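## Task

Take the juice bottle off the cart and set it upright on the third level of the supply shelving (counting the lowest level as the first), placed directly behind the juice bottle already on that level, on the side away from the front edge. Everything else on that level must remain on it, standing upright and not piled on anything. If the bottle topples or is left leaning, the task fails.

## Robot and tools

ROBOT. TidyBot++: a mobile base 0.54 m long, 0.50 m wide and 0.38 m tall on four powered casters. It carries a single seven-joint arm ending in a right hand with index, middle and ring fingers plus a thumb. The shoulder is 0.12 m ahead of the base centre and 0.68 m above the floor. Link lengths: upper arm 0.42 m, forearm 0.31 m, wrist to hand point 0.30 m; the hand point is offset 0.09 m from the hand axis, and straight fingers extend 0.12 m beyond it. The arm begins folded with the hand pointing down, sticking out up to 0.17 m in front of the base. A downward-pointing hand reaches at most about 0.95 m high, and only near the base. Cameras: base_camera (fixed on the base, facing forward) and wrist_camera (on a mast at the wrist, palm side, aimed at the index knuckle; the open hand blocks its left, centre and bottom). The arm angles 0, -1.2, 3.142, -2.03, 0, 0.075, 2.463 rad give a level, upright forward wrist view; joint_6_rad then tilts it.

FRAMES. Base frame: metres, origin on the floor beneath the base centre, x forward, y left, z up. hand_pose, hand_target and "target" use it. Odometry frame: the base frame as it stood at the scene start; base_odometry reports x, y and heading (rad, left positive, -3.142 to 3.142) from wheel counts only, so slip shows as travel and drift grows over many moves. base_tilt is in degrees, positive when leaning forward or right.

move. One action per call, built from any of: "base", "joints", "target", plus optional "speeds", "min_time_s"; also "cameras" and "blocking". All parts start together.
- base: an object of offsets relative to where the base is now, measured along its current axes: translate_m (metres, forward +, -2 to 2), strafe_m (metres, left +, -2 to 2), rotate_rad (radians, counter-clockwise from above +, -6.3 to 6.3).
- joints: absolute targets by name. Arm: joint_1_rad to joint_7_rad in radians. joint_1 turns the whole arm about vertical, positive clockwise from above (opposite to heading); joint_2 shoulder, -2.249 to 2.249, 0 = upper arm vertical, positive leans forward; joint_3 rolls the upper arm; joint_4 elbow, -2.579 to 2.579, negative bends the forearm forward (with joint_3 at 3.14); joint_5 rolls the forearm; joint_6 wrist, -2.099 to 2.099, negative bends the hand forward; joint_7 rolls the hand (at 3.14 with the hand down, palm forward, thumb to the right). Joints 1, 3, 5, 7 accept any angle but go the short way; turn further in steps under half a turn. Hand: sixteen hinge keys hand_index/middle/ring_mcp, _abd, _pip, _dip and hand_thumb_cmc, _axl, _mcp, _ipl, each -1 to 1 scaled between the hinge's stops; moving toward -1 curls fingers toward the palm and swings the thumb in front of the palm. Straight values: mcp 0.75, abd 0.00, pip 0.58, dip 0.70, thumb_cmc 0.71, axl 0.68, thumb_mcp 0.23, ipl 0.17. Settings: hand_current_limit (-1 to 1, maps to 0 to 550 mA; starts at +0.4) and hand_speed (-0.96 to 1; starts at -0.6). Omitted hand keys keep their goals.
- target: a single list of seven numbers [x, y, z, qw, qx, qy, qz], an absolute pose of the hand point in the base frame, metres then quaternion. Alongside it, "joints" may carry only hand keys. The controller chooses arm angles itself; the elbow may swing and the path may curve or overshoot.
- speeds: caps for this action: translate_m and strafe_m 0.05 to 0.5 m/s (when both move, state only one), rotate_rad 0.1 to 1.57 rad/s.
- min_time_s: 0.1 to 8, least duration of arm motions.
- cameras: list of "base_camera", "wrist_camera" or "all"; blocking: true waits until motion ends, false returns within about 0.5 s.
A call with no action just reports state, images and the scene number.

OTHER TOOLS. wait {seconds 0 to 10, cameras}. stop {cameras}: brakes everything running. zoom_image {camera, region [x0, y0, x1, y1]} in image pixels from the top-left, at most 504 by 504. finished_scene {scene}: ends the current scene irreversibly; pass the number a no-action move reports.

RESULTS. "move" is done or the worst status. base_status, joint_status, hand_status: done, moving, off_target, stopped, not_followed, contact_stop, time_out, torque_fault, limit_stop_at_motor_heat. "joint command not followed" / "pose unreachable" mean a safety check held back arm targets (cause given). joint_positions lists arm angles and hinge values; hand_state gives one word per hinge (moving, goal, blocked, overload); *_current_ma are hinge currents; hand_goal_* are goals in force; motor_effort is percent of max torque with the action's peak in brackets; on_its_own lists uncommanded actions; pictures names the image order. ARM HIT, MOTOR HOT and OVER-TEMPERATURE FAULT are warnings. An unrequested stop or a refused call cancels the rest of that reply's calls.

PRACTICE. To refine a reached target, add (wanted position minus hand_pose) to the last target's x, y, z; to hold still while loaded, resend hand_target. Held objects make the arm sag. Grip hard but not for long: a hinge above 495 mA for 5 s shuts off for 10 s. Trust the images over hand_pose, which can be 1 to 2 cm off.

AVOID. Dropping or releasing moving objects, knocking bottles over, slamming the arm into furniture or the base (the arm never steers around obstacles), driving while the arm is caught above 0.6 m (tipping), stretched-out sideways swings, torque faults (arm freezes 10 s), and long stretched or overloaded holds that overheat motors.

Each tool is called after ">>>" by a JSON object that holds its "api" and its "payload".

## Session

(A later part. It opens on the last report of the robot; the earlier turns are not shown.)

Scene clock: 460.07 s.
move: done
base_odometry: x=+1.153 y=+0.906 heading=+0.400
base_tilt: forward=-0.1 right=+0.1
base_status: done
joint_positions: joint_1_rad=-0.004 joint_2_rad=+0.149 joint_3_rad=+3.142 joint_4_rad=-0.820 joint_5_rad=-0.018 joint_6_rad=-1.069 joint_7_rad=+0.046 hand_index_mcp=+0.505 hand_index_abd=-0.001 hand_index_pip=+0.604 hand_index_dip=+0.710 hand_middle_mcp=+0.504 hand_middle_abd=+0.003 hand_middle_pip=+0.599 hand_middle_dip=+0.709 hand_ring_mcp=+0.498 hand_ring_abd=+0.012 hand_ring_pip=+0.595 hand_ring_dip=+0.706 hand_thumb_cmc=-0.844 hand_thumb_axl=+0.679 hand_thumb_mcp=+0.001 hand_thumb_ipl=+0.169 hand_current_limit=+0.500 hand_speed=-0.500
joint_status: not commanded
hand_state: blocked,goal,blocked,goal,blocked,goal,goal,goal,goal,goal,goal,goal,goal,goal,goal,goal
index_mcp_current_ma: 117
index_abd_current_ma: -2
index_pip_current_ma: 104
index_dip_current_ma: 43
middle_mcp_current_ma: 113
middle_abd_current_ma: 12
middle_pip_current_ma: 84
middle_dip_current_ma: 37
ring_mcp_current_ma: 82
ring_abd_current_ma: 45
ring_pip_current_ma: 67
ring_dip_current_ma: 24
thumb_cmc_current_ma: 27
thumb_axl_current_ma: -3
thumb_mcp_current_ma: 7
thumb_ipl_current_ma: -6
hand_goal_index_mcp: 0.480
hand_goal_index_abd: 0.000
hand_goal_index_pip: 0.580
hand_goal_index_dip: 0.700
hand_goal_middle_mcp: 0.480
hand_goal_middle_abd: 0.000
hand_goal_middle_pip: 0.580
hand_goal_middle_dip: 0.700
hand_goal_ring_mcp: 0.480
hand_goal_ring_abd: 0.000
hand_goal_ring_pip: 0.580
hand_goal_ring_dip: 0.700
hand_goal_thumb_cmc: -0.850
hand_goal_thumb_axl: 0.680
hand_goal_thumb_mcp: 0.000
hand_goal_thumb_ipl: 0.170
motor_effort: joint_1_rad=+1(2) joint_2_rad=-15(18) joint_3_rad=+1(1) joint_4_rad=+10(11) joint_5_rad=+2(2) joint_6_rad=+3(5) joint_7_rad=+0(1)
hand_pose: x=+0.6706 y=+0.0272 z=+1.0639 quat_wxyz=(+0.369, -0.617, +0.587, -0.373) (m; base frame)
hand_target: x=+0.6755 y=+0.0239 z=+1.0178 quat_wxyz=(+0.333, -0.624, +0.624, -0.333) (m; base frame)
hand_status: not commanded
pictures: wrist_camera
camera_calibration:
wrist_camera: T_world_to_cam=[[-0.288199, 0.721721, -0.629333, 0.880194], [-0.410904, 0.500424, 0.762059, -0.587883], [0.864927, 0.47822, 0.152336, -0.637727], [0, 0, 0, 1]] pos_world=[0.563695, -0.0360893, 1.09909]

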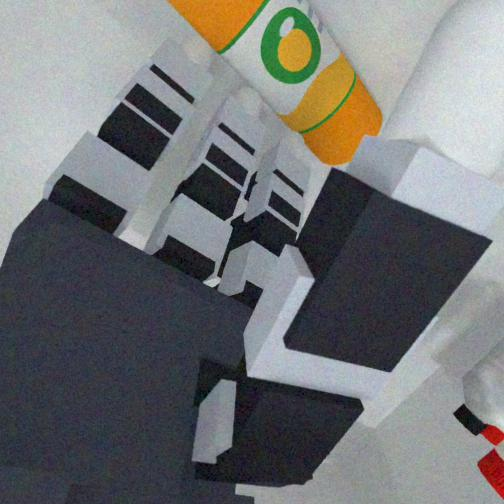

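>>> {"api": "move", "payload": {"joints": {"joint_2_rad": 0.04}, "min_time_s": 1}}

>>> {"api": "move", "payload": {"base": {"translate_m": 0.031}, "speeds": {"translate_m": 0.1}}}

>>> {"api": "move", "payload": {"joints": {"joint_2_rad": 0.22}, "min_time_s": 2, "cameras": ["wrist_camera"]}}

Scene clock: 463.57 s.
move: done
base_odometry: x=+1.153 y=+0.906 heading=+0.400
base_tilt: forward=-0.2 right=+0.1
base_status: not commanded
joint_positions: joint_1_rad=-0.004 joint_2_rad=+0.064 joint_3_rad=+3.142 joint_4_rad=-0.823 joint_5_rad=-0.018 joint_6_rad=-1.076 joint_7_rad=+0.046 hand_index_mcp=+0.474 hand_index_abd=+0.001 hand_index_pip=+0.581 hand_index_dip=+0.703 hand_middle_mcp=+0.474 hand_middle_abd=+0.003 hand_middle_pip=+0.581 hand_middle_dip=+0.702 hand_ring_mcp=+0.475 hand_ring_abd=+0.003 hand_ring_pip=+0.581 hand_ring_dip=+0.703 hand_thumb_cmc=-0.844 hand_thumb_axl=+0.679 hand_thumb_mcp=+0.001 hand_thumb_ipl=+0.169 hand_current_limit=+0.500 hand_speed=-0.500
joint_status: all done
hand_state: goal,goal,goal,goal,goal,goal,goal,goal,goal,goal,goal,goal,goal,goal,goal,goal
index_mcp_current_ma: -26
index_abd_current_ma: 4
index_pip_current_ma: 3
index_dip_current_ma: 10
middle_mcp_current_ma: -25
middle_abd_current_ma: 11
middle_pip_current_ma: 3
middle_dip_current_ma: 9
ring_mcp_current_ma: -24
ring_abd_current_ma: 12
ring_pip_current_ma: 3
ring_dip_current_ma: 11
thumb_cmc_current_ma: 27
thumb_axl_current_ma: -3
thumb_mcp_current_ma: 7
thumb_ipl_current_ma: -6
hand_goal_index_mcp: 0.480
hand_goal_index_abd: 0.000
hand_goal_index_pip: 0.580
hand_goal_index_dip: 0.700
hand_goal_middle_mcp: 0.480
hand_goal_middle_abd: 0.000
hand_goal_middle_pip: 0.580
hand_goal_middle_dip: 0.700
hand_goal_ring_mcp: 0.480
hand_goal_ring_abd: 0.000
hand_goal_ring_pip: 0.580
hand_goal_ring_dip: 0.700
hand_goal_thumb_cmc: -0.850
hand_goal_thumb_axl: 0.680
hand_goal_thumb_mcp: 0.000
hand_goal_thumb_ipl: 0.170
motor_effort: joint_1_rad=+0(2) joint_2_rad=-17(21) joint_3_rad=+0(1) joint_4_rad=+14(15) joint_5_rad=+1(2) joint_6_rad=+8(9) joint_7_rad=+0(0)
hand_pose: x=+0.6352 y=+0.0271 z=+1.1056 quat_wxyz=(+0.391, -0.603, +0.573, -0.395) (m; base frame)
hand_target: x=+0.6149 y=+0.0239 z=+1.1022 quat_wxyz=(+0.382, -0.595, +0.595, -0.382) (m; base frame)
hand_status: not commanded
pictures: none

Scene clock: 464.43 s.
move: done
base_odometry: x=+1.182 y=+0.918 heading=+0.399
base_tilt: forward=-0.2 right=+0.1
base_status: done
joint_positions: joint_1_rad=-0.004 joint_2_rad=+0.057 joint_3_rad=+3.142 joint_4_rad=-0.824 joint_5_rad=-0.018 joint_6_rad=-1.076 joint_7_rad=+0.046 hand_index_mcp=+0.473 hand_index_abd=+0.001 hand_index_pip=+0.581 hand_index_dip=+0.703 hand_middle_mcp=+0.474 hand_middle_abd=+0.003 hand_middle_pip=+0.581 hand_middle_dip=+0.702 hand_ring_mcp=+0.474 hand_ring_abd=+0.003 hand_ring_pip=+0.581 hand_ring_dip=+0.703 hand_thumb_cmc=-0.844 hand_thumb_axl=+0.679 hand_thumb_mcp=+0.001 hand_thumb_ipl=+0.169 hand_current_limit=+0.500 hand_speed=-0.500
joint_status: not commanded
hand_state: goal,goal,goal,goal,goal,goal,goal,goal,goal,goal,goal,goal,goal,goal,goal,goal
index_mcp_current_ma: -29
index_abd_current_ma: 4
index_pip_current_ma: 2
index_dip_current_ma: 10
middle_mcp_current_ma: -28
middle_abd_current_ma: 9
middle_pip_current_ma: 2
middle_dip_current_ma: 9
ring_mcp_current_ma: -26
ring_abd_current_ma: 10
ring_pip_current_ma: 2
ring_dip_current_ma: 11
thumb_cmc_current_ma: 26
thumb_axl_current_ma: -3
thumb_mcp_current_ma: 7
thumb_ipl_current_ma: -6
hand_goal_index_mcp: 0.480
hand_goal_index_abd: 0.000
hand_goal_index_pip: 0.580
hand_goal_index_dip: 0.700
hand_goal_middle_mcp: 0.480
hand_goal_middle_abd: 0.000
hand_goal_middle_pip: 0.580
hand_goal_middle_dip: 0.700
hand_goal_ring_mcp: 0.480
hand_goal_ring_abd: 0.000
hand_goal_ring_pip: 0.580
hand_goal_ring_dip: 0.700
hand_goal_thumb_cmc: -0.850
hand_goal_thumb_axl: 0.680
hand_goal_thumb_mcp: 0.000
hand_goal_thumb_ipl: 0.170
motor_effort: joint_1_rad=+1(4) joint_2_rad=-17(21) joint_3_rad=+0(2) joint_4_rad=+14(15) joint_5_rad=+1(2) joint_6_rad=+9(9) joint_7_rad=+0(0)
hand_pose: x=+0.6319 y=+0.0272 z=+1.1094 quat_wxyz=(+0.393, -0.601, +0.571, -0.397) (m; base frame)
hand_target: x=+0.6149 y=+0.0239 z=+1.1022 quat_wxyz=(+0.382, -0.595, +0.595, -0.382) (m; base frame)
hand_status: not commanded
pictures: none

Scene clock: 466.77 s.
move: done
base_odometry: x=+1.182 y=+0.918 heading=+0.399
base_tilt: forward=-0.1 right=+0.1
base_status: not commanded
joint_positions: joint_1_rad=-0.004 joint_2_rad=+0.187 joint_3_rad=+3.142 joint_4_rad=-0.824 joint_5_rad=-0.018 joint_6_rad=-1.076 joint_7_rad=+0.046 hand_index_mcp=+0.473 hand_index_abd=+0.001 hand_index_pip=+0.581 hand_index_dip=+0.703 hand_middle_mcp=+0.474 hand_middle_abd=+0.003 hand_middle_pip=+0.581 hand_middle_dip=+0.702 hand_ring_mcp=+0.474 hand_ring_abd=+0.003 hand_ring_pip=+0.581 hand_ring_dip=+0.703 hand_thumb_cmc=-0.844 hand_thumb_axl=+0.679 hand_thumb_mcp=+0.001 hand_thumb_ipl=+0.169 hand_current_limit=+0.500 hand_speed=-0.500
joint_status: all done
hand_state: goal,goal,goal,goal,goal,goal,goal,goal,goal,goal,goal,goal,goal,goal,goal,goal
index_mcp_current_ma: -29
index_abd_current_ma: 4
index_pip_current_ma: 2
index_dip_current_ma: 10
middle_mcp_current_ma: -28
middle_abd_current_ma: 9
middle_pip_current_ma: 2
middle_dip_current_ma: 9
ring_mcp_current_ma: -26
ring_abd_current_ma: 10
ring_pip_current_ma: 2
ring_dip_current_ma: 11
thumb_cmc_current_ma: 26
thumb_axl_current_ma: -3
thumb_mcp_current_ma: 7
thumb_ipl_current_ma: -6
hand_goal_index_mcp: 0.480
hand_goal_index_abd: 0.000
hand_goal_index_pip: 0.580
hand_goal_index_dip: 0.700
hand_goal_middle_mcp: 0.480
hand_goal_middle_abd: 0.000
hand_goal_middle_pip: 0.580
hand_goal_middle_dip: 0.700
hand_goal_ring_mcp: 0.480
hand_goal_ring_abd: 0.000
hand_goal_ring_pip: 0.580
hand_goal_ring_dip: 0.700
hand_goal_thumb_cmc: -0.850
hand_goal_thumb_axl: 0.680
hand_goal_thumb_mcp: 0.000
hand_goal_thumb_ipl: 0.170
motor_effort: joint_1_rad=+1(1) joint_2_rad=-21(23) joint_3_rad=+0(0) joint_4_rad=+15(16) joint_5_rad=+1(1) joint_6_rad=+8(9) joint_7_rad=+0(0)
hand_pose: x=+0.6831 y=+0.0274 z=+1.0391 quat_wxyz=(+0.355, -0.626, +0.595, -0.357) (m; base frame)
hand_target: x=+0.6821 y=+0.0239 z=+1.0066 quat_wxyz=(+0.327, -0.627, +0.627, -0.327) (m; base frame)
hand_status: not commanded
pictures: wrist_camera
camera_calibration:
wrist_camera: T_world_to_cam=[[-0.318901, 0.721482, -0.614627, 0.873832], [-0.373217, 0.5005, 0.781158, -0.609503], [0.871212, 0.478502, 0.109659, -0.604827], [0, 0, 0, 1]] pos_world=[0.578122, -0.0359866, 1.07952]

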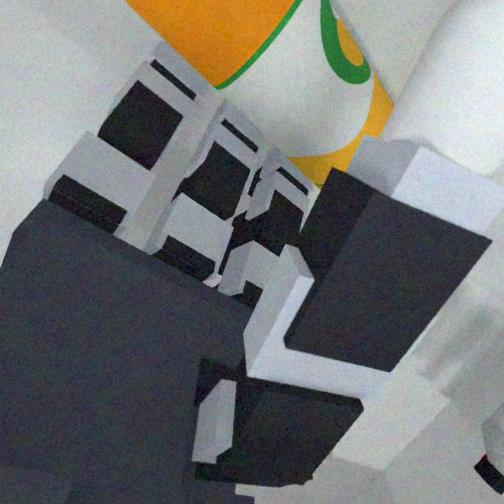

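>>> {"api": "move", "payload": {"base": {"translate_m": -0.035}, "speeds": {"translate_m": 0.05}, "joints": {"hand_thumb_mcp": -0.2, "hand_speed": -0.8}, "cameras": ["wrist_camera"]}}

Scene clock: 468.53 s.
move: done
base_odometry: x=+1.150 y=+0.905 heading=+0.400
base_tilt: forward=-0.1 right=+0.1
base_status: done
joint_positions: joint_1_rad=-0.004 joint_2_rad=+0.191 joint_3_rad=+3.142 joint_4_rad=-0.824 joint_5_rad=-0.018 joint_6_rad=-1.076 joint_7_rad=+0.046 hand_index_mcp=+0.474 hand_index_abd=+0.001 hand_index_pip=+0.581 hand_index_dip=+0.703 hand_middle_mcp=+0.474 hand_middle_abd=+0.003 hand_middle_pip=+0.581 hand_middle_dip=+0.702 hand_ring_mcp=+0.474 hand_ring_abd=+0.003 hand_ring_pip=+0.581 hand_ring_dip=+0.703 hand_thumb_cmc=-0.844 hand_thumb_axl=+0.679 hand_thumb_mcp=-0.197 hand_thumb_ipl=+0.169 hand_current_limit=+0.500 hand_speed=-0.800
joint_status: all done
hand_state: goal,goal,goal,goal,goal,goal,goal,goal,goal,goal,goal,goal,goal,goal,goal,goal
index_mcp_current_ma: -25
index_abd_current_ma: 2
index_pip_current_ma: 3
index_dip_current_ma: 10
middle_mcp_current_ma: -28
middle_abd_current_ma: 9
middle_pip_current_ma: 2
middle_dip_current_ma: 9
ring_mcp_current_ma: -26
ring_abd_current_ma: 9
ring_pip_current_ma: 2
ring_dip_current_ma: 11
thumb_cmc_current_ma: 25
thumb_axl_current_ma: -3
thumb_mcp_current_ma: 15
thumb_ipl_current_ma: -6
hand_goal_index_mcp: 0.480
hand_goal_index_abd: 0.000
hand_goal_index_pip: 0.580
hand_goal_index_dip: 0.700
hand_goal_middle_mcp: 0.480
hand_goal_middle_abd: 0.000
hand_goal_middle_pip: 0.580
hand_goal_middle_dip: 0.700
hand_goal_ring_mcp: 0.480
hand_goal_ring_abd: 0.000
hand_goal_ring_pip: 0.580
hand_goal_ring_dip: 0.700
hand_goal_thumb_cmc: -0.850
hand_goal_thumb_axl: 0.680
hand_goal_thumb_mcp: -0.200
hand_goal_thumb_ipl: 0.170
motor_effort: joint_1_rad=+0(2) joint_2_rad=-21(26) joint_3_rad=+0(2) joint_4_rad=+15(17) joint_5_rad=+1(1) joint_6_rad=+8(8) joint_7_rad=+0(0)
hand_pose: x=+0.6844 y=+0.0274 z=+1.0371 quat_wxyz=(+0.353, -0.627, +0.596, -0.356) (m; base frame)
hand_target: x=+0.6821 y=+0.0239 z=+1.0066 quat_wxyz=(+0.327, -0.627, +0.627, -0.327) (m; base frame)
hand_status: not commanded
pictures: wrist_camera
camera_calibration:
wrist_camera: T_world_to_cam=[[-0.320941, 0.721663, -0.61335, 0.873097], [-0.370343, 0.500421, 0.782576, -0.610903], [0.87169, 0.478311, 0.106657, -0.602923], [0, 0, 0, 1]] pos_world=[0.579531, -0.0359885, 1.0779]

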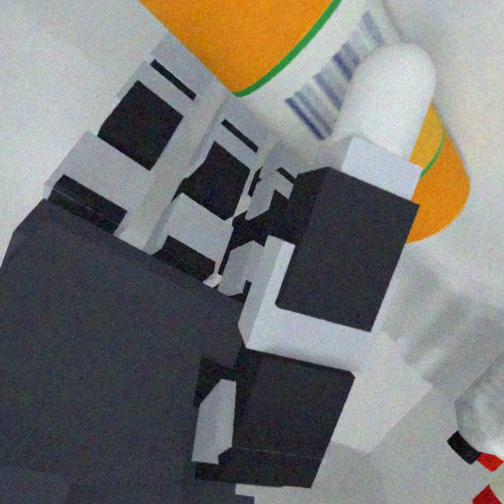

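>>> {"api": "move", "payload": {"base": {"translate_m": -0.06}, "speeds": {"translate_m": 0.05}, "cameras": ["wrist_camera"]}}

Scene clock: 470.47 s.
move: done
base_odometry: x=+1.094 y=+0.881 heading=+0.400
base_tilt: forward=-0.1 right=+0.1
base_status: done
joint_positions: joint_1_rad=-0.004 joint_2_rad=+0.193 joint_3_rad=+3.142 joint_4_rad=-0.824 joint_5_rad=-0.018 joint_6_rad=-1.076 joint_7_rad=+0.046 hand_index_mcp=+0.475 hand_index_abd=+0.001 hand_index_pip=+0.581 hand_index_dip=+0.703 hand_middle_mcp=+0.474 hand_middle_abd=+0.003 hand_middle_pip=+0.581 hand_middle_dip=+0.702 hand_ring_mcp=+0.474 hand_ring_abd=+0.003 hand_ring_pip=+0.581 hand_ring_dip=+0.703 hand_thumb_cmc=-0.844 hand_thumb_axl=+0.681 hand_thumb_mcp=-0.197 hand_thumb_ipl=+0.172 hand_current_limit=+0.500 hand_speed=-0.800
joint_status: not commanded
hand_state: goal,goal,goal,goal,goal,goal,goal,goal,goal,goal,goal,goal,goal,goal,goal,goal
index_mcp_current_ma: -23
index_abd_current_ma: 2
index_pip_current_ma: 3
index_dip_current_ma: 10
middle_mcp_current_ma: -28
middle_abd_current_ma: 9
middle_pip_current_ma: 2
middle_dip_current_ma: 9
ring_mcp_current_ma: -26
ring_abd_current_ma: 9
ring_pip_current_ma: 2
ring_dip_current_ma: 11
thumb_cmc_current_ma: 27
thumb_axl_current_ma: 4
thumb_mcp_current_ma: 16
thumb_ipl_current_ma: 9
hand_goal_index_mcp: 0.480
hand_goal_index_abd: 0.000
hand_goal_index_pip: 0.580
hand_goal_index_dip: 0.700
hand_goal_middle_mcp: 0.480
hand_goal_middle_abd: 0.000
hand_goal_middle_pip: 0.580
hand_goal_middle_dip: 0.700
hand_goal_ring_mcp: 0.480
hand_goal_ring_abd: 0.000
hand_goal_ring_pip: 0.580
hand_goal_ring_dip: 0.700
hand_goal_thumb_cmc: -0.850
hand_goal_thumb_axl: 0.680
hand_goal_thumb_mcp: -0.200
hand_goal_thumb_ipl: 0.170
motor_effort: joint_1_rad=+0(2) joint_2_rad=-21(25) joint_3_rad=+0(1) joint_4_rad=+15(16) joint_5_rad=+1(1) joint_6_rad=+8(8) joint_7_rad=+0(0)
hand_pose: x=+0.6853 y=+0.0274 z=+1.0356 quat_wxyz=(+0.353, -0.627, +0.597, -0.355) (m; base frame)
hand_target: x=+0.6821 y=+0.0239 z=+1.0066 quat_wxyz=(+0.327, -0.627, +0.627, -0.327) (m; base frame)
hand_status: not commanded
pictures: wrist_camera
camera_calibration:
wrist_camera: T_world_to_cam=[[-0.322621, 0.72164, -0.612496, 0.872725], [-0.368203, 0.500447, 0.783568, -0.611885], [0.871976, 0.478318, 0.104255, -0.601251], [0, 0, 0, 1]] pos_world=[0.580538, -0.0359884, 1.07668]

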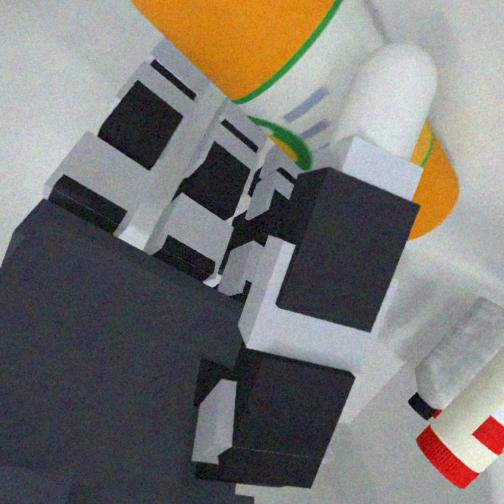

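>>> {"api": "move", "payload": {"cameras": ["all"]}}

Scene clock: 471.70 s.
base_odometry: x=+1.094 y=+0.881 heading=+0.400
base_tilt: forward=-0.2 right=+0.1
base_status: done
joint_positions: joint_1_rad=-0.004 joint_2_rad=+0.193 joint_3_rad=+3.142 joint_4_rad=-0.824 joint_5_rad=-0.018 joint_6_rad=-1.076 joint_7_rad=+0.046 hand_index_mcp=+0.475 hand_index_abd=+0.001 hand_index_pip=+0.581 hand_index_dip=+0.703 hand_middle_mcp=+0.474 hand_middle_abd=+0.003 hand_middle_pip=+0.581 hand_middle_dip=+0.702 hand_ring_mcp=+0.474 hand_ring_abd=+0.003 hand_ring_pip=+0.581 hand_ring_dip=+0.703 hand_thumb_cmc=-0.843 hand_thumb_axl=+0.682 hand_thumb_mcp=-0.197 hand_thumb_ipl=+0.172 hand_current_limit=+0.500 hand_speed=-0.800
joint_status: not commanded
hand_state: goal,goal,goal,goal,goal,goal,goal,goal,goal,goal,goal,goal,goal,goal,goal,goal
index_mcp_current_ma: -24
index_abd_current_ma: 2
index_pip_current_ma: 3
index_dip_current_ma: 10
middle_mcp_current_ma: -28
middle_abd_current_ma: 9
middle_pip_current_ma: 2
middle_dip_current_ma: 9
ring_mcp_current_ma: -26
ring_abd_current_ma: 9
ring_pip_current_ma: 2
ring_dip_current_ma: 11
thumb_cmc_current_ma: 31
thumb_axl_current_ma: 8
thumb_mcp_current_ma: 17
thumb_ipl_current_ma: 12
hand_goal_index_mcp: 0.480
hand_goal_index_abd: 0.000
hand_goal_index_pip: 0.580
hand_goal_index_dip: 0.700
hand_goal_middle_mcp: 0.480
hand_goal_middle_abd: 0.000
hand_goal_middle_pip: 0.580
hand_goal_middle_dip: 0.700
hand_goal_ring_mcp: 0.480
hand_goal_ring_abd: 0.000
hand_goal_ring_pip: 0.580
hand_goal_ring_dip: 0.700
hand_goal_thumb_cmc: -0.850
hand_goal_thumb_axl: 0.680
hand_goal_thumb_mcp: -0.200
hand_goal_thumb_ipl: 0.170
motor_effort: joint_1_rad=+1(2) joint_2_rad=-21(25) joint_3_rad=+0(1) joint_4_rad=+15(16) joint_5_rad=+1(1) joint_6_rad=+8(8) joint_7_rad=+0(0)
hand_pose: x=+0.6853 y=+0.0274 z=+1.0356 quat_wxyz=(+0.353, -0.627, +0.597, -0.355) (m; base frame)
hand_target: x=+0.6821 y=+0.0239 z=+1.0066 quat_wxyz=(+0.327, -0.627, +0.627, -0.327) (m; base frame)
hand_status: not commanded
pictures: base_camera, wrist_camera
camera_calibration:
wrist_camera: T_world_to_cam=[[-0.322633, 0.721656, -0.612471, 0.872705], [-0.368193, 0.500424, 0.783588, -0.611913], [0.871976, 0.478318, 0.104255, -0.601251], [0, 0, 0, 1]] pos_world=[0.580538, -0.0359884, 1.07668]

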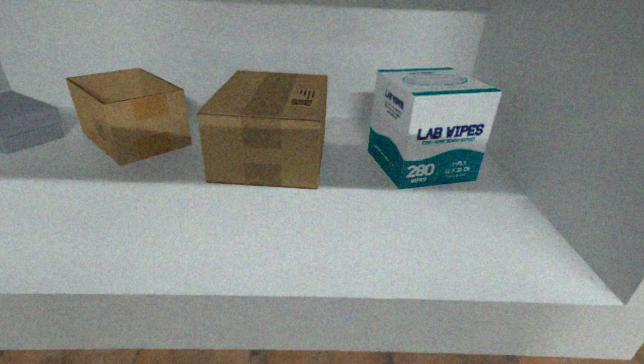

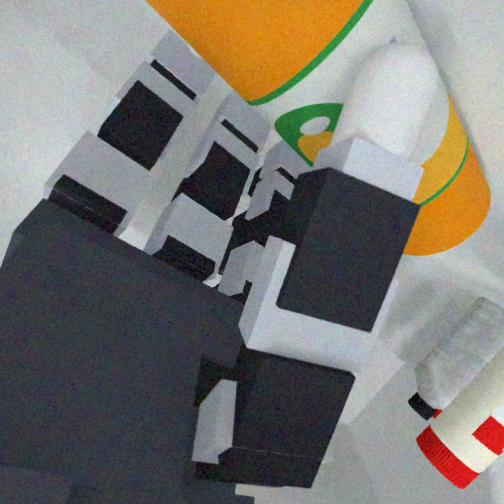

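>>> {"api": "move", "payload": {"joints": {"hand_speed": -0.8, "hand_thumb_mcp": -0.3, "hand_index_mcp": 0.96, "hand_middle_mcp": 0.96, "hand_ring_mcp": 0.96}}}

>>> {"api": "move", "payload": {"joints": {"hand_speed": -0.6, "hand_index_dip": -0.3, "hand_middle_dip": -0.3, "hand_ring_dip": -0.3}, "cameras": ["wrist_camera"]}}

Scene clock: 474.83 s.
move: off_target
base_odometry: x=+1.094 y=+0.881 heading=+0.400
base_tilt: forward=-0.1 right=+0.2
base_status: not commanded
joint_positions: joint_1_rad=-0.004 joint_2_rad=+0.194 joint_3_rad=+3.142 joint_4_rad=-0.824 joint_5_rad=-0.018 joint_6_rad=-1.076 joint_7_rad=+0.046 hand_index_mcp=+0.937 hand_index_abd=+0.001 hand_index_pip=+0.580 hand_index_dip=+0.702 hand_middle_mcp=+0.937 hand_middle_abd=+0.003 hand_middle_pip=+0.580 hand_middle_dip=+0.702 hand_ring_mcp=+0.939 hand_ring_abd=+0.003 hand_ring_pip=+0.580 hand_ring_dip=+0.703 hand_thumb_cmc=-0.851 hand_thumb_axl=+0.679 hand_thumb_mcp=-0.295 hand_thumb_ipl=+0.173 hand_current_limit=+0.500 hand_speed=-0.800
joint_status: hand_index_mcp off_target (ended at +0.937, target +0.960); hand_middle_mcp off_target (ended at +0.937, target +0.960); hand_ring_mcp off_target (ended at +0.939, target +0.960); the others done
hand_state: blocked,goal,goal,goal,blocked,goal,goal,goal,blocked,goal,goal,goal,goal,goal,goal,goal
index_mcp_current_ma: -110
index_abd_current_ma: 2
index_pip_current_ma: 1
index_dip_current_ma: 10
middle_mcp_current_ma: -106
middle_abd_current_ma: 9
middle_pip_current_ma: 1
middle_dip_current_ma: 9
ring_mcp_current_ma: -99
ring_abd_current_ma: 9
ring_pip_current_ma: 1
ring_dip_current_ma: 11
thumb_cmc_current_ma: -2
thumb_axl_current_ma: -3
thumb_mcp_current_ma: 24
thumb_ipl_current_ma: 14
hand_goal_index_mcp: 0.960
hand_goal_index_abd: 0.000
hand_goal_index_pip: 0.580
hand_goal_index_dip: 0.700
hand_goal_middle_mcp: 0.960
hand_goal_middle_abd: 0.000
hand_goal_middle_pip: 0.580
hand_goal_middle_dip: 0.700
hand_goal_ring_mcp: 0.960
hand_goal_ring_abd: 0.000
hand_goal_ring_pip: 0.580
hand_goal_ring_dip: 0.700
hand_goal_thumb_cmc: -0.850
hand_goal_thumb_axl: 0.680
hand_goal_thumb_mcp: -0.300
hand_goal_thumb_ipl: 0.170
motor_effort: joint_1_rad=+1(1) joint_2_rad=-21(23) joint_3_rad=+0(0) joint_4_rad=+15(16) joint_5_rad=+0(1) joint_6_rad=+8(8) joint_7_rad=+0(0)
hand_pose: x=+0.6856 y=+0.0274 z=+1.0350 quat_wxyz=(+0.352, -0.627, +0.597, -0.355) (m; base frame)
hand_target: x=+0.6821 y=+0.0239 z=+1.0066 quat_wxyz=(+0.327, -0.627, +0.627, -0.327) (m; base frame)
hand_status: not commanded
pictures: none

Scene clock: 476.00 s.
move: done
base_odometry: x=+1.094 y=+0.881 heading=+0.400
base_tilt: forward=-0.2 right=+0.1
base_status: not commanded
joint_positions: joint_1_rad=-0.004 joint_2_rad=+0.194 joint_3_rad=+3.142 joint_4_rad=-0.824 joint_5_rad=-0.018 joint_6_rad=-1.076 joint_7_rad=+0.046 hand_index_mcp=+0.937 hand_index_abd=+0.001 hand_index_pip=+0.580 hand_index_dip=-0.297 hand_middle_mcp=+0.938 hand_middle_abd=+0.003 hand_middle_pip=+0.580 hand_middle_dip=-0.298 hand_ring_mcp=+0.939 hand_ring_abd=+0.003 hand_ring_pip=+0.580 hand_ring_dip=-0.297 hand_thumb_cmc=-0.851 hand_thumb_axl=+0.679 hand_thumb_mcp=-0.295 hand_thumb_ipl=+0.173 hand_current_limit=+0.500 hand_speed=-0.600
joint_status: all done
hand_state: blocked,goal,goal,goal,blocked,goal,goal,goal,blocked,goal,goal,goal,goal,goal,goal,goal
index_mcp_current_ma: -109
index_abd_current_ma: 2
index_pip_current_ma: 1
index_dip_current_ma: 11
middle_mcp_current_ma: -105
middle_abd_current_ma: 9
middle_pip_current_ma: 1
middle_dip_current_ma: 10
ring_mcp_current_ma: -98
ring_abd_current_ma: 9
ring_pip_current_ma: 1
ring_dip_current_ma: 12
thumb_cmc_current_ma: -2
thumb_axl_current_ma: -3
thumb_mcp_current_ma: 24
thumb_ipl_current_ma: 14
hand_goal_index_mcp: 0.960
hand_goal_index_abd: 0.000
hand_goal_index_pip: 0.580
hand_goal_index_dip: -0.300
hand_goal_middle_mcp: 0.960
hand_goal_middle_abd: 0.000
hand_goal_middle_pip: 0.580
hand_goal_middle_dip: -0.300
hand_goal_ring_mcp: 0.960
hand_goal_ring_abd: 0.000
hand_goal_ring_pip: 0.580
hand_goal_ring_dip: -0.300
hand_goal_thumb_cmc: -0.850
hand_goal_thumb_axl: 0.680
hand_goal_thumb_mcp: -0.300
hand_goal_thumb_ipl: 0.170
motor_effort: joint_1_rad=+0(1) joint_2_rad=-22(22) joint_3_rad=+0(0) joint_4_rad=+15(15) joint_5_rad=+1(1) joint_6_rad=+8(8) joint_7_rad=+0(0)
hand_pose: x=+0.6856 y=+0.0274 z=+1.0350 quat_wxyz=(+0.352, -0.627, +0.597, -0.355) (m; base frame)
hand_target: x=+0.6821 y=+0.0239 z=+1.0066 quat_wxyz=(+0.327, -0.627, +0.627, -0.327) (m; base frame)
hand_status: not commanded
pictures: wrist_camera
camera_calibration:
wrist_camera: T_world_to_cam=[[-0.323232, 0.721655, -0.612156, 0.872534], [-0.367364, 0.500458, 0.783955, -0.612241], [0.872103, 0.478284, 0.103346, -0.600645], [0, 0, 0, 1]] pos_world=[0.58094, -0.0359887, 1.07617]

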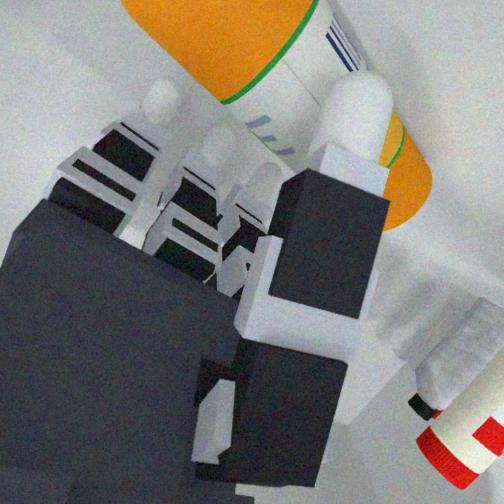

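>>> {"api": "move", "payload": {"joints": {"joint_2_rad": 0.04}, "min_time_s": 1}}

>>> {"api": "move", "payload": {"base": {"translate_m": 0.075}, "speeds": {"translate_m": 0.15}, "joints": {"hand_ring_dip": 0.7, "hand_ring_mcp": 0.48}, "cameras": ["wrist_camera"]}}

Scene clock: 479.20 s.
move: done
base_odometry: x=+1.094 y=+0.881 heading=+0.400
base_tilt: forward=-0.1 right=+0.1
base_status: not commanded
joint_positions: joint_1_rad=-0.004 joint_2_rad=+0.058 joint_3_rad=+3.142 joint_4_rad=-0.824 joint_5_rad=-0.018 joint_6_rad=-1.076 joint_7_rad=+0.046 hand_index_mcp=+0.938 hand_index_abd=+0.001 hand_index_pip=+0.580 hand_index_dip=-0.297 hand_middle_mcp=+0.939 hand_middle_abd=+0.003 hand_middle_pip=+0.580 hand_middle_dip=-0.298 hand_ring_mcp=+0.940 hand_ring_abd=+0.003 hand_ring_pip=+0.580 hand_ring_dip=-0.297 hand_thumb_cmc=-0.851 hand_thumb_axl=+0.679 hand_thumb_mcp=-0.296 hand_thumb_ipl=+0.173 hand_current_limit=+0.500 hand_speed=-0.600
joint_status: all done
hand_state: blocked,goal,goal,goal,blocked,goal,goal,goal,blocked,goal,goal,goal,goal,goal,goal,goal
index_mcp_current_ma: -104
index_abd_current_ma: 2
index_pip_current_ma: 1
index_dip_current_ma: 11
middle_mcp_current_ma: -100
middle_abd_current_ma: 9
middle_pip_current_ma: 1
middle_dip_current_ma: 10
ring_mcp_current_ma: -94
ring_abd_current_ma: 9
ring_pip_current_ma: 1
ring_dip_current_ma: 12
thumb_cmc_current_ma: -2
thumb_axl_current_ma: -3
thumb_mcp_current_ma: 24
thumb_ipl_current_ma: 14
hand_goal_index_mcp: 0.960
hand_goal_index_abd: 0.000
hand_goal_index_pip: 0.580
hand_goal_index_dip: -0.300
hand_goal_middle_mcp: 0.960
hand_goal_middle_abd: 0.000
hand_goal_middle_pip: 0.580
hand_goal_middle_dip: -0.300
hand_goal_ring_mcp: 0.960
hand_goal_ring_abd: 0.000
hand_goal_ring_pip: 0.580
hand_goal_ring_dip: -0.300
hand_goal_thumb_cmc: -0.850
hand_goal_thumb_axl: 0.680
hand_goal_thumb_mcp: -0.300
hand_goal_thumb_ipl: 0.170
motor_effort: joint_1_rad=+1(1) joint_2_rad=-17(24) joint_3_rad=+0(0) joint_4_rad=+14(16) joint_5_rad=+1(1) joint_6_rad=+9(9) joint_7_rad=+0(1)
hand_pose: x=+0.6324 y=+0.0272 z=+1.1086 quat_wxyz=(+0.392, -0.602, +0.571, -0.397) (m; base frame)
hand_target: x=+0.6149 y=+0.0239 z=+1.1022 quat_wxyz=(+0.382, -0.595, +0.595, -0.382) (m; base frame)
hand_status: not commanded
pictures: none

Scene clock: 480.37 s.
move: done
base_odometry: x=+1.164 y=+0.910 heading=+0.399
base_tilt: forward=-0.1 right=+0.1
base_status: done
joint_positions: joint_1_rad=-0.004 joint_2_rad=+0.052 joint_3_rad=+3.142 joint_4_rad=-0.824 joint_5_rad=-0.018 joint_6_rad=-1.076 joint_7_rad=+0.046 hand_index_mcp=+0.938 hand_index_abd=+0.001 hand_index_pip=+0.580 hand_index_dip=-0.297 hand_middle_mcp=+0.939 hand_middle_abd=+0.002 hand_middle_pip=+0.580 hand_middle_dip=-0.298 hand_ring_mcp=+0.474 hand_ring_abd=+0.002 hand_ring_pip=+0.580 hand_ring_dip=+0.696 hand_thumb_cmc=-0.850 hand_thumb_axl=+0.679 hand_thumb_mcp=-0.296 hand_thumb_ipl=+0.173 hand_current_limit=+0.500 hand_speed=-0.600
joint_status: all done
hand_state: blocked,goal,goal,goal,blocked,goal,goal,goal,goal,goal,goal,goal,goal,goal,goal,goal
index_mcp_current_ma: -102
index_abd_current_ma: 2
index_pip_current_ma: 1
index_dip_current_ma: 11
middle_mcp_current_ma: -98
middle_abd_current_ma: 7
middle_pip_current_ma: 1
middle_dip_current_ma: 10
ring_mcp_current_ma: -25
ring_abd_current_ma: 8
ring_pip_current_ma: 0
ring_dip_current_ma: -15
thumb_cmc_current_ma: 1
thumb_axl_current_ma: -3
thumb_mcp_current_ma: 24
thumb_ipl_current_ma: 14
hand_goal_index_mcp: 0.960
hand_goal_index_abd: 0.000
hand_goal_index_pip: 0.580
hand_goal_index_dip: -0.300
hand_goal_middle_mcp: 0.960
hand_goal_middle_abd: 0.000
hand_goal_middle_pip: 0.580
hand_goal_middle_dip: -0.300
hand_goal_ring_mcp: 0.480
hand_goal_ring_abd: 0.000
hand_goal_ring_pip: 0.580
hand_goal_ring_dip: 0.700
hand_goal_thumb_cmc: -0.850
hand_goal_thumb_axl: 0.680
hand_goal_thumb_mcp: -0.300
hand_goal_thumb_ipl: 0.170
motor_effort: joint_1_rad=+1(2) joint_2_rad=-16(21) joint_3_rad=+0(1) joint_4_rad=+14(15) joint_5_rad=+1(1) joint_6_rad=+9(9) joint_7_rad=+0(0)
hand_pose: x=+0.6298 y=+0.0271 z=+1.1118 quat_wxyz=(+0.394, -0.600, +0.570, -0.399) (m; base frame)
hand_target: x=+0.6149 y=+0.0239 z=+1.1022 quat_wxyz=(+0.382, -0.595, +0.595, -0.382) (m; base frame)
hand_status: not commanded
pictures: wrist_camera
camera_calibration:
wrist_camera: T_world_to_cam=[[-0.23314, 0.722016, -0.651413, 0.888554], [-0.474892, 0.50003, 0.724188, -0.558715], [0.848601, 0.478187, 0.226303, -0.681711], [0, 0, 0, 1]] pos_world=[0.520329, -0.0361903, 1.1377]

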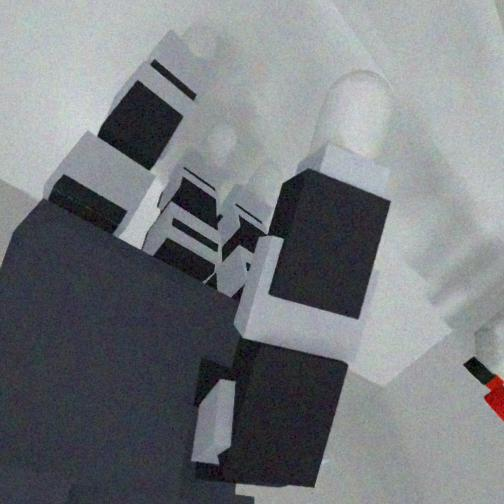

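>>> {"api": "move", "payload": {"base": {"translate_m": -0.018}, "speeds": {"translate_m": 0.15}, "joints": {"joint_2_rad": 0.165}, "min_time_s": 1, "cameras": ["wrist_camera"]}}

Scene clock: 483.30 s.
move: done
base_odometry: x=+1.147 y=+0.903 heading=+0.400
base_tilt: forward=-0.1 right=+0.1
base_status: done
joint_positions: joint_1_rad=-0.004 joint_2_rad=+0.141 joint_3_rad=+3.142 joint_4_rad=-0.824 joint_5_rad=-0.018 joint_6_rad=-1.076 joint_7_rad=+0.046 hand_index_mcp=+0.939 hand_index_abd=+0.001 hand_index_pip=+0.580 hand_index_dip=-0.297 hand_middle_mcp=+0.939 hand_middle_abd=+0.002 hand_middle_pip=+0.580 hand_middle_dip=-0.298 hand_ring_mcp=+0.474 hand_ring_abd=+0.002 hand_ring_pip=+0.580 hand_ring_dip=+0.696 hand_thumb_cmc=-0.850 hand_thumb_axl=+0.679 hand_thumb_mcp=-0.296 hand_thumb_ipl=+0.173 hand_current_limit=+0.500 hand_speed=-0.600
joint_status: all done
hand_state: blocked,goal,goal,goal,blocked,goal,goal,goal,goal,goal,goal,goal,goal,goal,goal,goal
index_mcp_current_ma: -100
index_abd_current_ma: 2
index_pip_current_ma: 1
index_dip_current_ma: 11
middle_mcp_current_ma: -97
middle_abd_current_ma: 7
middle_pip_current_ma: 1
middle_dip_current_ma: 10
ring_mcp_current_ma: -27
ring_abd_current_ma: 8
ring_pip_current_ma: 0
ring_dip_current_ma: -15
thumb_cmc_current_ma: 2
thumb_axl_current_ma: -3
thumb_mcp_current_ma: 24
thumb_ipl_current_ma: 14
hand_goal_index_mcp: 0.960
hand_goal_index_abd: 0.000
hand_goal_index_pip: 0.580
hand_goal_index_dip: -0.300
hand_goal_middle_mcp: 0.960
hand_goal_middle_abd: 0.000
hand_goal_middle_pip: 0.580
hand_goal_middle_dip: -0.300
hand_goal_ring_mcp: 0.480
hand_goal_ring_abd: 0.000
hand_goal_ring_pip: 0.580
hand_goal_ring_dip: 0.700
hand_goal_thumb_cmc: -0.850
hand_goal_thumb_axl: 0.680
hand_goal_thumb_mcp: -0.300
hand_goal_thumb_ipl: 0.170
motor_effort: joint_1_rad=+0(2) joint_2_rad=-19(22) joint_3_rad=+0(2) joint_4_rad=+15(16) joint_5_rad=+1(2) joint_6_rad=+8(9) joint_7_rad=+0(1)
hand_pose: x=+0.6660 y=+0.0272 z=+1.0646 quat_wxyz=(+0.368, -0.618, +0.587, -0.372) (m; base frame)
hand_target: x=+0.6634 y=+0.0239 z=+1.0371 quat_wxyz=(+0.344, -0.618, +0.618, -0.344) (m; base frame)
hand_status: not commanded
pictures: wrist_camera
camera_calibration:
wrist_camera: T_world_to_cam=[[-0.290156, 0.721803, -0.628339, 0.87961], [-0.408556, 0.500311, 0.763395, -0.593296], [0.865385, 0.478215, 0.149729, -0.631481], [0, 0, 0, 1]] pos_world=[0.559304, -0.0360896, 1.10016]

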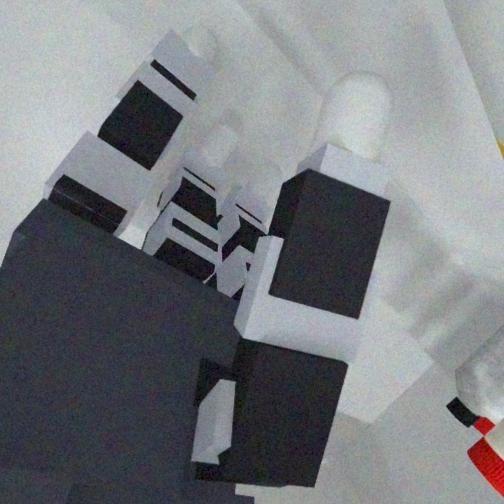

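>>> {"api": "move", "payload": {"joints": {"joint_2_rad": 0.04}, "min_time_s": 0.8}}

>>> {"api": "move", "payload": {"base": {"translate_m": -0.12}, "speeds": {"translate_m": 0.2}, "cameras": ["wrist_camera"]}}

Scene clock: 485.30 s.
move: done
base_odometry: x=+1.147 y=+0.903 heading=+0.400
base_tilt: forward=-0.1 right=+0.1
base_status: not commanded
joint_positions: joint_1_rad=-0.004 joint_2_rad=+0.062 joint_3_rad=+3.142 joint_4_rad=-0.824 joint_5_rad=-0.018 joint_6_rad=-1.076 joint_7_rad=+0.046 hand_index_mcp=+0.939 hand_index_abd=+0.001 hand_index_pip=+0.580 hand_index_dip=-0.297 hand_middle_mcp=+0.939 hand_middle_abd=+0.002 hand_middle_pip=+0.580 hand_middle_dip=-0.298 hand_ring_mcp=+0.474 hand_ring_abd=+0.002 hand_ring_pip=+0.580 hand_ring_dip=+0.696 hand_thumb_cmc=-0.850 hand_thumb_axl=+0.679 hand_thumb_mcp=-0.296 hand_thumb_ipl=+0.173 hand_current_limit=+0.500 hand_speed=-0.600
joint_status: all done
hand_state: blocked,goal,goal,goal,blocked,goal,goal,goal,goal,goal,goal,goal,goal,goal,goal,goal
index_mcp_current_ma: -100
index_abd_current_ma: 2
index_pip_current_ma: 1
index_dip_current_ma: 11
middle_mcp_current_ma: -97
middle_abd_current_ma: 7
middle_pip_current_ma: 1
middle_dip_current_ma: 10
ring_mcp_current_ma: -27
ring_abd_current_ma: 8
ring_pip_current_ma: 0
ring_dip_current_ma: -15
thumb_cmc_current_ma: 2
thumb_axl_current_ma: -3
thumb_mcp_current_ma: 24
thumb_ipl_current_ma: 14
hand_goal_index_mcp: 0.960
hand_goal_index_abd: 0.000
hand_goal_index_pip: 0.580
hand_goal_index_dip: -0.300
hand_goal_middle_mcp: 0.960
hand_goal_middle_abd: 0.000
hand_goal_middle_pip: 0.580
hand_goal_middle_dip: -0.300
hand_goal_ring_mcp: 0.480
hand_goal_ring_abd: 0.000
hand_goal_ring_pip: 0.580
hand_goal_ring_dip: 0.700
hand_goal_thumb_cmc: -0.850
hand_goal_thumb_axl: 0.680
hand_goal_thumb_mcp: -0.300
hand_goal_thumb_ipl: 0.170
motor_effort: joint_1_rad=+0(1) joint_2_rad=-17(22) joint_3_rad=+0(0) joint_4_rad=+15(16) joint_5_rad=+1(1) joint_6_rad=+8(9) joint_7_rad=+0(0)
hand_pose: x=+0.6343 y=+0.0271 z=+1.1063 quat_wxyz=(+0.391, -0.603, +0.572, -0.395) (m; base frame)
hand_target: x=+0.6149 y=+0.0239 z=+1.1022 quat_wxyz=(+0.382, -0.595, +0.595, -0.382) (m; base frame)
hand_status: not commanded
pictures: none

Scene clock: 486.63 s.
move: done
base_odometry: x=+1.036 y=+0.856 heading=+0.400
base_tilt: forward=-0.1 right=+0.1
base_status: done
joint_positions: joint_1_rad=-0.004 joint_2_rad=+0.055 joint_3_rad=+3.142 joint_4_rad=-0.824 joint_5_rad=-0.018 joint_6_rad=-1.076 joint_7_rad=+0.046 hand_index_mcp=+0.939 hand_index_abd=+0.001 hand_index_pip=+0.580 hand_index_dip=-0.297 hand_middle_mcp=+0.939 hand_middle_abd=+0.002 hand_middle_pip=+0.580 hand_middle_dip=-0.298 hand_ring_mcp=+0.474 hand_ring_abd=+0.002 hand_ring_pip=+0.580 hand_ring_dip=+0.696 hand_thumb_cmc=-0.849 hand_thumb_axl=+0.679 hand_thumb_mcp=-0.296 hand_thumb_ipl=+0.172 hand_current_limit=+0.500 hand_speed=-0.600
joint_status: not commanded
hand_state: blocked,goal,goal,goal,blocked,goal,goal,goal,goal,goal,goal,goal,goal,goal,goal,goal
index_mcp_current_ma: -99
index_abd_current_ma: 2
index_pip_current_ma: 1
index_dip_current_ma: 11
middle_mcp_current_ma: -96
middle_abd_current_ma: 7
middle_pip_current_ma: 1
middle_dip_current_ma: 10
ring_mcp_current_ma: -27
ring_abd_current_ma: 7
ring_pip_current_ma: 0
ring_dip_current_ma: -15
thumb_cmc_current_ma: 2
thumb_axl_current_ma: -3
thumb_mcp_current_ma: 23
thumb_ipl_current_ma: 13
hand_goal_index_mcp: 0.960
hand_goal_index_abd: 0.000
hand_goal_index_pip: 0.580
hand_goal_index_dip: -0.300
hand_goal_middle_mcp: 0.960
hand_goal_middle_abd: 0.000
hand_goal_middle_pip: 0.580
hand_goal_middle_dip: -0.300
hand_goal_ring_mcp: 0.480
hand_goal_ring_abd: 0.000
hand_goal_ring_pip: 0.580
hand_goal_ring_dip: 0.700
hand_goal_thumb_cmc: -0.850
hand_goal_thumb_axl: 0.680
hand_goal_thumb_mcp: -0.300
hand_goal_thumb_ipl: 0.170
motor_effort: joint_1_rad=+1(2) joint_2_rad=-16(23) joint_3_rad=+0(1) joint_4_rad=+14(16) joint_5_rad=+1(1) joint_6_rad=+9(9) joint_7_rad=+0(1)
hand_pose: x=+0.6313 y=+0.0272 z=+1.1098 quat_wxyz=(+0.393, -0.601, +0.571, -0.398) (m; base frame)
hand_target: x=+0.6149 y=+0.0239 z=+1.1022 quat_wxyz=(+0.382, -0.595, +0.595, -0.382) (m; base frame)
hand_status: not commanded
pictures: wrist_camera
camera_calibration:
wrist_camera: T_world_to_cam=[[-0.235655, 0.721989, -0.650537, 0.888252], [-0.472082, 0.500064, 0.725999, -0.560365], [0.849473, 0.478193, 0.222996, -0.679432], [0, 0, 0, 1]] pos_world=[0.521942, -0.0361902, 1.13618]

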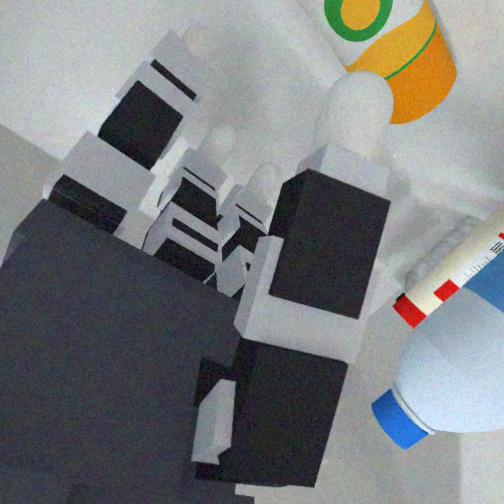

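>>> {"api": "move", "payload": {"base": {"translate_m": 0.01}, "speeds": {"translate_m": 0.1}, "joints": {"joint_2_rad": 0.23, "hand_ring_mcp": 0.96, "hand_ring_dip": -0.3, "hand_thumb_mcp": -0.28}, "min_time_s": 1.2, "cameras": ["wrist_camera"]}}

Scene clock: 489.20 s.
move: off_target
base_odometry: x=+1.046 y=+0.860 heading=+0.400
base_tilt: forward=-0.1 right=+0.1
base_status: done
joint_positions: joint_1_rad=-0.004 joint_2_rad=+0.204 joint_3_rad=+3.142 joint_4_rad=-0.824 joint_5_rad=-0.018 joint_6_rad=-1.076 joint_7_rad=+0.046 hand_index_mcp=+0.939 hand_index_abd=+0.001 hand_index_pip=+0.580 hand_index_dip=-0.297 hand_middle_mcp=+0.940 hand_middle_abd=+0.002 hand_middle_pip=+0.580 hand_middle_dip=-0.298 hand_ring_mcp=+0.939 hand_ring_abd=+0.002 hand_ring_pip=+0.580 hand_ring_dip=-0.297 hand_thumb_cmc=-0.849 hand_thumb_axl=+0.679 hand_thumb_mcp=-0.280 hand_thumb_ipl=+0.172 hand_current_limit=+0.500 hand_speed=-0.600
joint_status: hand_ring_mcp off_target (ended at +0.939, target +0.960); the others done
hand_state: blocked,goal,goal,goal,blocked,goal,goal,goal,blocked,goal,goal,goal,goal,goal,goal,goal
index_mcp_current_ma: -97
index_abd_current_ma: 2
index_pip_current_ma: 1
index_dip_current_ma: 11
middle_mcp_current_ma: -94
middle_abd_current_ma: 7
middle_pip_current_ma: 1
middle_dip_current_ma: 10
ring_mcp_current_ma: -97
ring_abd_current_ma: 7
ring_pip_current_ma: 0
ring_dip_current_ma: 12
thumb_cmc_current_ma: 2
thumb_axl_current_ma: -3
thumb_mcp_current_ma: -1
thumb_ipl_current_ma: 13
hand_goal_index_mcp: 0.960
hand_goal_index_abd: 0.000
hand_goal_index_pip: 0.580
hand_goal_index_dip: -0.300
hand_goal_middle_mcp: 0.960
hand_goal_middle_abd: 0.000
hand_goal_middle_pip: 0.580
hand_goal_middle_dip: -0.300
hand_goal_ring_mcp: 0.960
hand_goal_ring_abd: 0.000
hand_goal_ring_pip: 0.580
hand_goal_ring_dip: -0.300
hand_goal_thumb_cmc: -0.850
hand_goal_thumb_axl: 0.680
hand_goal_thumb_mcp: -0.280
hand_goal_thumb_ipl: 0.170
motor_effort: joint_1_rad=+1(1) joint_2_rad=-22(24) joint_3_rad=+0(1) joint_4_rad=+15(16) joint_5_rad=+1(1) joint_6_rad=+8(9) joint_7_rad=+0(1)
hand_pose: x=+0.6892 y=+0.0274 z=+1.0290 quat_wxyz=(+0.349, -0.629, +0.599, -0.352) (m; base frame)
hand_target: x=+0.6853 y=+0.0239 z=+1.0010 quat_wxyz=(+0.324, -0.628, +0.629, -0.324) (m; base frame)
hand_status: not commanded
pictures: wrist_camera
camera_calibration:
wrist_camera: T_world_to_cam=[[-0.329739, 0.721614, -0.608724, 0.870976], [-0.359018, 0.500494, 0.787789, -0.615926], [0.873143, 0.478308, 0.0940403, -0.594289], [0, 0, 0, 1]] pos_world=[0.584965, -0.0359884, 1.07129]

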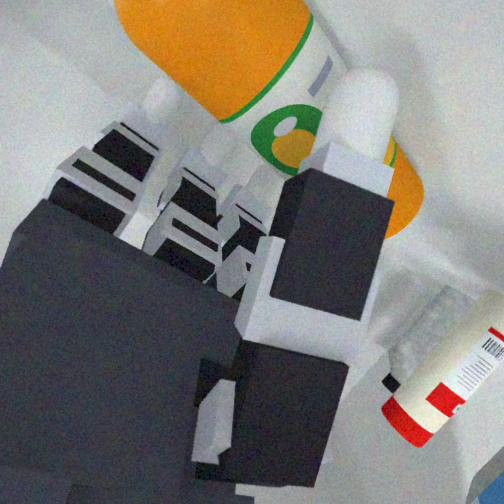

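>>> {"api": "move", "payload": {"joints": {"joint_2_rad": 0.28}, "min_time_s": 0.8}}

Scene clock: 490.57 s.
move: done
base_odometry: x=+1.046 y=+0.860 heading=+0.400
base_tilt: forward=-0.2 right=+0.1
base_status: not commanded
joint_positions: joint_1_rad=-0.004 joint_2_rad=+0.245 joint_3_rad=+3.142 joint_4_rad=-0.824 joint_5_rad=-0.018 joint_6_rad=-1.076 joint_7_rad=+0.046 hand_index_mcp=+0.939 hand_index_abd=+0.001 hand_index_pip=+0.580 hand_index_dip=-0.297 hand_middle_mcp=+0.940 hand_middle_abd=+0.002 hand_middle_pip=+0.580 hand_middle_dip=-0.298 hand_ring_mcp=+0.939 hand_ring_abd=+0.002 hand_ring_pip=+0.580 hand_ring_dip=-0.297 hand_thumb_cmc=-0.849 hand_thumb_axl=+0.679 hand_thumb_mcp=-0.280 hand_thumb_ipl=+0.172 hand_current_limit=+0.500 hand_speed=-0.600
joint_status: all done
hand_state: blocked,goal,goal,goal,blocked,goal,goal,goal,blocked,goal,goal,goal,goal,goal,goal,goal
index_mcp_current_ma: -97
index_abd_current_ma: 2
index_pip_current_ma: 1
index_dip_current_ma: 11
middle_mcp_current_ma: -94
middle_abd_current_ma: 7
middle_pip_current_ma: 1
middle_dip_current_ma: 10
ring_mcp_current_ma: -97
ring_abd_current_ma: 7
ring_pip_current_ma: 0
ring_dip_current_ma: 12
thumb_cmc_current_ma: 2
thumb_axl_current_ma: -3
thumb_mcp_current_ma: -1
thumb_ipl_current_ma: 13
hand_goal_index_mcp: 0.960
hand_goal_index_abd: 0.000
hand_goal_index_pip: 0.580
hand_goal_index_dip: -0.300
hand_goal_middle_mcp: 0.960
hand_goal_middle_abd: 0.000
hand_goal_middle_pip: 0.580
hand_goal_middle_dip: -0.300
hand_goal_ring_mcp: 0.960
hand_goal_ring_abd: 0.000
hand_goal_ring_pip: 0.580
hand_goal_ring_dip: -0.300
hand_goal_thumb_cmc: -0.850
hand_goal_thumb_axl: 0.680
hand_goal_thumb_mcp: -0.280
hand_goal_thumb_ipl: 0.170
motor_effort: joint_1_rad=+1(1) joint_2_rad=-23(24) joint_3_rad=+0(0) joint_4_rad=+15(16) joint_5_rad=+1(1) joint_6_rad=+8(8) joint_7_rad=+0(0)
hand_pose: x=+0.7029 y=+0.0274 z=+1.0054 quat_wxyz=(+0.337, -0.636, +0.606, -0.339) (m; base frame)
hand_target: x=+0.7006 y=+0.0239 z=+0.9723 quat_wxyz=(+0.308, -0.636, +0.637, -0.308) (m; base frame)
hand_status: not commanded
pictures: none

>>> {"api": "move", "payload": {"joints": {"hand_speed": -0.75, "hand_index_pip": -0.2, "hand_middle_pip": -0.2, "hand_ring_pip": -0.2}}}

>>> {"api": "move", "payload": {"joints": {"hand_speed": -0.8, "hand_thumb_mcp": -0.55, "hand_index_pip": -0.6, "hand_middle_pip": -0.6, "hand_ring_pip": -0.6}, "cameras": ["wrist_camera"]}}

Scene clock: 492.23 s.
move: done
base_odometry: x=+1.046 y=+0.860 heading=+0.400
base_tilt: forward=-0.1 right=+0.1
base_status: not commanded
joint_positions: joint_1_rad=-0.004 joint_2_rad=+0.245 joint_3_rad=+3.142 joint_4_rad=-0.824 joint_5_rad=-0.018 joint_6_rad=-1.076 joint_7_rad=+0.046 hand_index_mcp=+0.954 hand_index_abd=+0.001 hand_index_pip=-0.198 hand_index_dip=-0.297 hand_middle_mcp=+0.941 hand_middle_abd=+0.002 hand_middle_pip=-0.198 hand_middle_dip=-0.298 hand_ring_mcp=+0.942 hand_ring_abd=+0.002 hand_ring_pip=-0.198 hand_ring_dip=-0.297 hand_thumb_cmc=-0.846 hand_thumb_axl=+0.681 hand_thumb_mcp=-0.276 hand_thumb_ipl=+0.172 hand_current_limit=+0.500 hand_speed=-0.750
joint_status: all done
hand_state: goal,goal,goal,goal,goal,goal,goal,goal,goal,goal,goal,goal,goal,goal,goal,goal
index_mcp_current_ma: -26
index_abd_current_ma: 2
index_pip_current_ma: 9
index_dip_current_ma: 14
middle_mcp_current_ma: -90
middle_abd_current_ma: 7
middle_pip_current_ma: 9
middle_dip_current_ma: 10
ring_mcp_current_ma: -84
ring_abd_current_ma: 7
ring_pip_current_ma: 9
ring_dip_current_ma: 12
thumb_cmc_current_ma: 16
thumb_axl_current_ma: 6
thumb_mcp_current_ma: 21
thumb_ipl_current_ma: 13
hand_goal_index_mcp: 0.960
hand_goal_index_abd: 0.000
hand_goal_index_pip: -0.200
hand_goal_index_dip: -0.300
hand_goal_middle_mcp: 0.960
hand_goal_middle_abd: 0.000
hand_goal_middle_pip: -0.200
hand_goal_middle_dip: -0.300
hand_goal_ring_mcp: 0.960
hand_goal_ring_abd: 0.000
hand_goal_ring_pip: -0.200
hand_goal_ring_dip: -0.300
hand_goal_thumb_cmc: -0.850
hand_goal_thumb_axl: 0.680
hand_goal_thumb_mcp: -0.280
hand_goal_thumb_ipl: 0.170
motor_effort: joint_1_rad=+0(1) joint_2_rad=-23(24) joint_3_rad=+0(0) joint_4_rad=+16(16) joint_5_rad=+0(1) joint_6_rad=+8(9) joint_7_rad=+0(1)
hand_pose: x=+0.7028 y=+0.0274 z=+1.0053 quat_wxyz=(+0.337, -0.636, +0.606, -0.339) (m; base frame)
hand_target: x=+0.7006 y=+0.0239 z=+0.9723 quat_wxyz=(+0.308, -0.636, +0.637, -0.308) (m; base frame)
hand_status: not commanded
pictures: none

Scene clock: 493.27 s.
move: off_target
base_odometry: x=+1.046 y=+0.860 heading=+0.400
base_tilt: forward=-0.2 right=+0.1
base_status: not commanded
joint_positions: joint_1_rad=-0.004 joint_2_rad=+0.253 joint_3_rad=+3.142 joint_4_rad=-0.824 joint_5_rad=-0.018 joint_6_rad=-1.076 joint_7_rad=+0.046 hand_index_mcp=+0.994 hand_index_abd=-0.002 hand_index_pip=-0.516 hand_index_dip=-0.287 hand_middle_mcp=+0.975 hand_middle_abd=+0.001 hand_middle_pip=-0.543 hand_middle_dip=-0.290 hand_ring_mcp=+0.961 hand_ring_abd=+0.002 hand_ring_pip=-0.577 hand_ring_dip=-0.297 hand_thumb_cmc=-0.840 hand_thumb_axl=+0.679 hand_thumb_mcp=-0.240 hand_thumb_ipl=+0.200 hand_current_limit=+0.500 hand_speed=-0.800
joint_status: hand_index_pip off_target (ended at -0.516, target -0.600); hand_middle_pip off_target (ended at -0.543, target -0.600); hand_ring_pip off_target (ended at -0.577, target -0.600); hand_thumb_mcp off_target (ended at -0.240, target -0.550); the others done
hand_state: blocked,goal,blocked,goal,goal,goal,blocked,goal,goal,goal,blocked,goal,goal,goal,blocked,blocked
index_mcp_current_ma: 162
index_abd_current_ma: -8
index_pip_current_ma: 393
index_dip_current_ma: 58
middle_mcp_current_ma: 67
middle_abd_current_ma: 4
middle_pip_current_ma: 264
middle_dip_current_ma: 42
ring_mcp_current_ma: 2
ring_abd_current_ma: 7
ring_pip_current_ma: 99
ring_dip_current_ma: 13
thumb_cmc_current_ma: 42
thumb_axl_current_ma: -6
thumb_mcp_current_ma: 412
thumb_ipl_current_ma: 181
hand_goal_index_mcp: 0.960
hand_goal_index_abd: 0.000
hand_goal_index_pip: -0.600
hand_goal_index_dip: -0.300
hand_goal_middle_mcp: 0.960
hand_goal_middle_abd: 0.000
hand_goal_middle_pip: -0.600
hand_goal_middle_dip: -0.300
hand_goal_ring_mcp: 0.960
hand_goal_ring_abd: 0.000
hand_goal_ring_pip: -0.600
hand_goal_ring_dip: -0.300
hand_goal_thumb_cmc: -0.850
hand_goal_thumb_axl: 0.680
hand_goal_thumb_mcp: -0.550
hand_goal_thumb_ipl: 0.170
motor_effort: joint_1_rad=+1(1) joint_2_rad=-25(26) joint_3_rad=+0(1) joint_4_rad=+16(17) joint_5_rad=+1(2) joint_6_rad=+8(9) joint_7_rad=+0(0)
hand_pose: x=+0.7051 y=+0.0275 z=+1.0009 quat_wxyz=(+0.334, -0.638, +0.607, -0.336) (m; base frame)
hand_target: x=+0.7006 y=+0.0239 z=+0.9723 quat_wxyz=(+0.308, -0.636, +0.637, -0.308) (m; base frame)
hand_status: not commanded
pictures: wrist_camera
camera_calibration:
wrist_camera: T_world_to_cam=[[-0.358954, 0.721814, -0.591723, 0.862566], [-0.319923, 0.500417, 0.804507, -0.632457], [0.876813, 0.478087, 0.0512984, -0.56544], [0, 0, 0, 1]] pos_world=[0.603069, -0.0357906, 1.04822]

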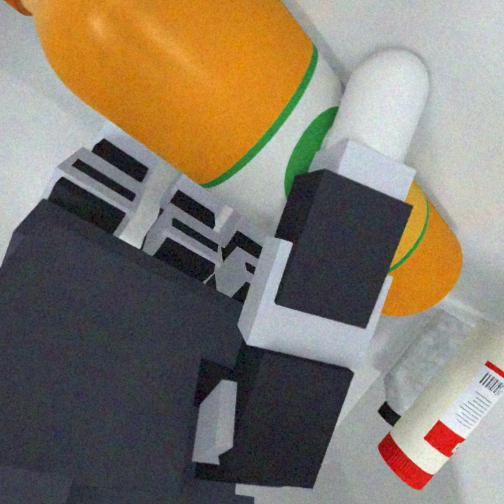

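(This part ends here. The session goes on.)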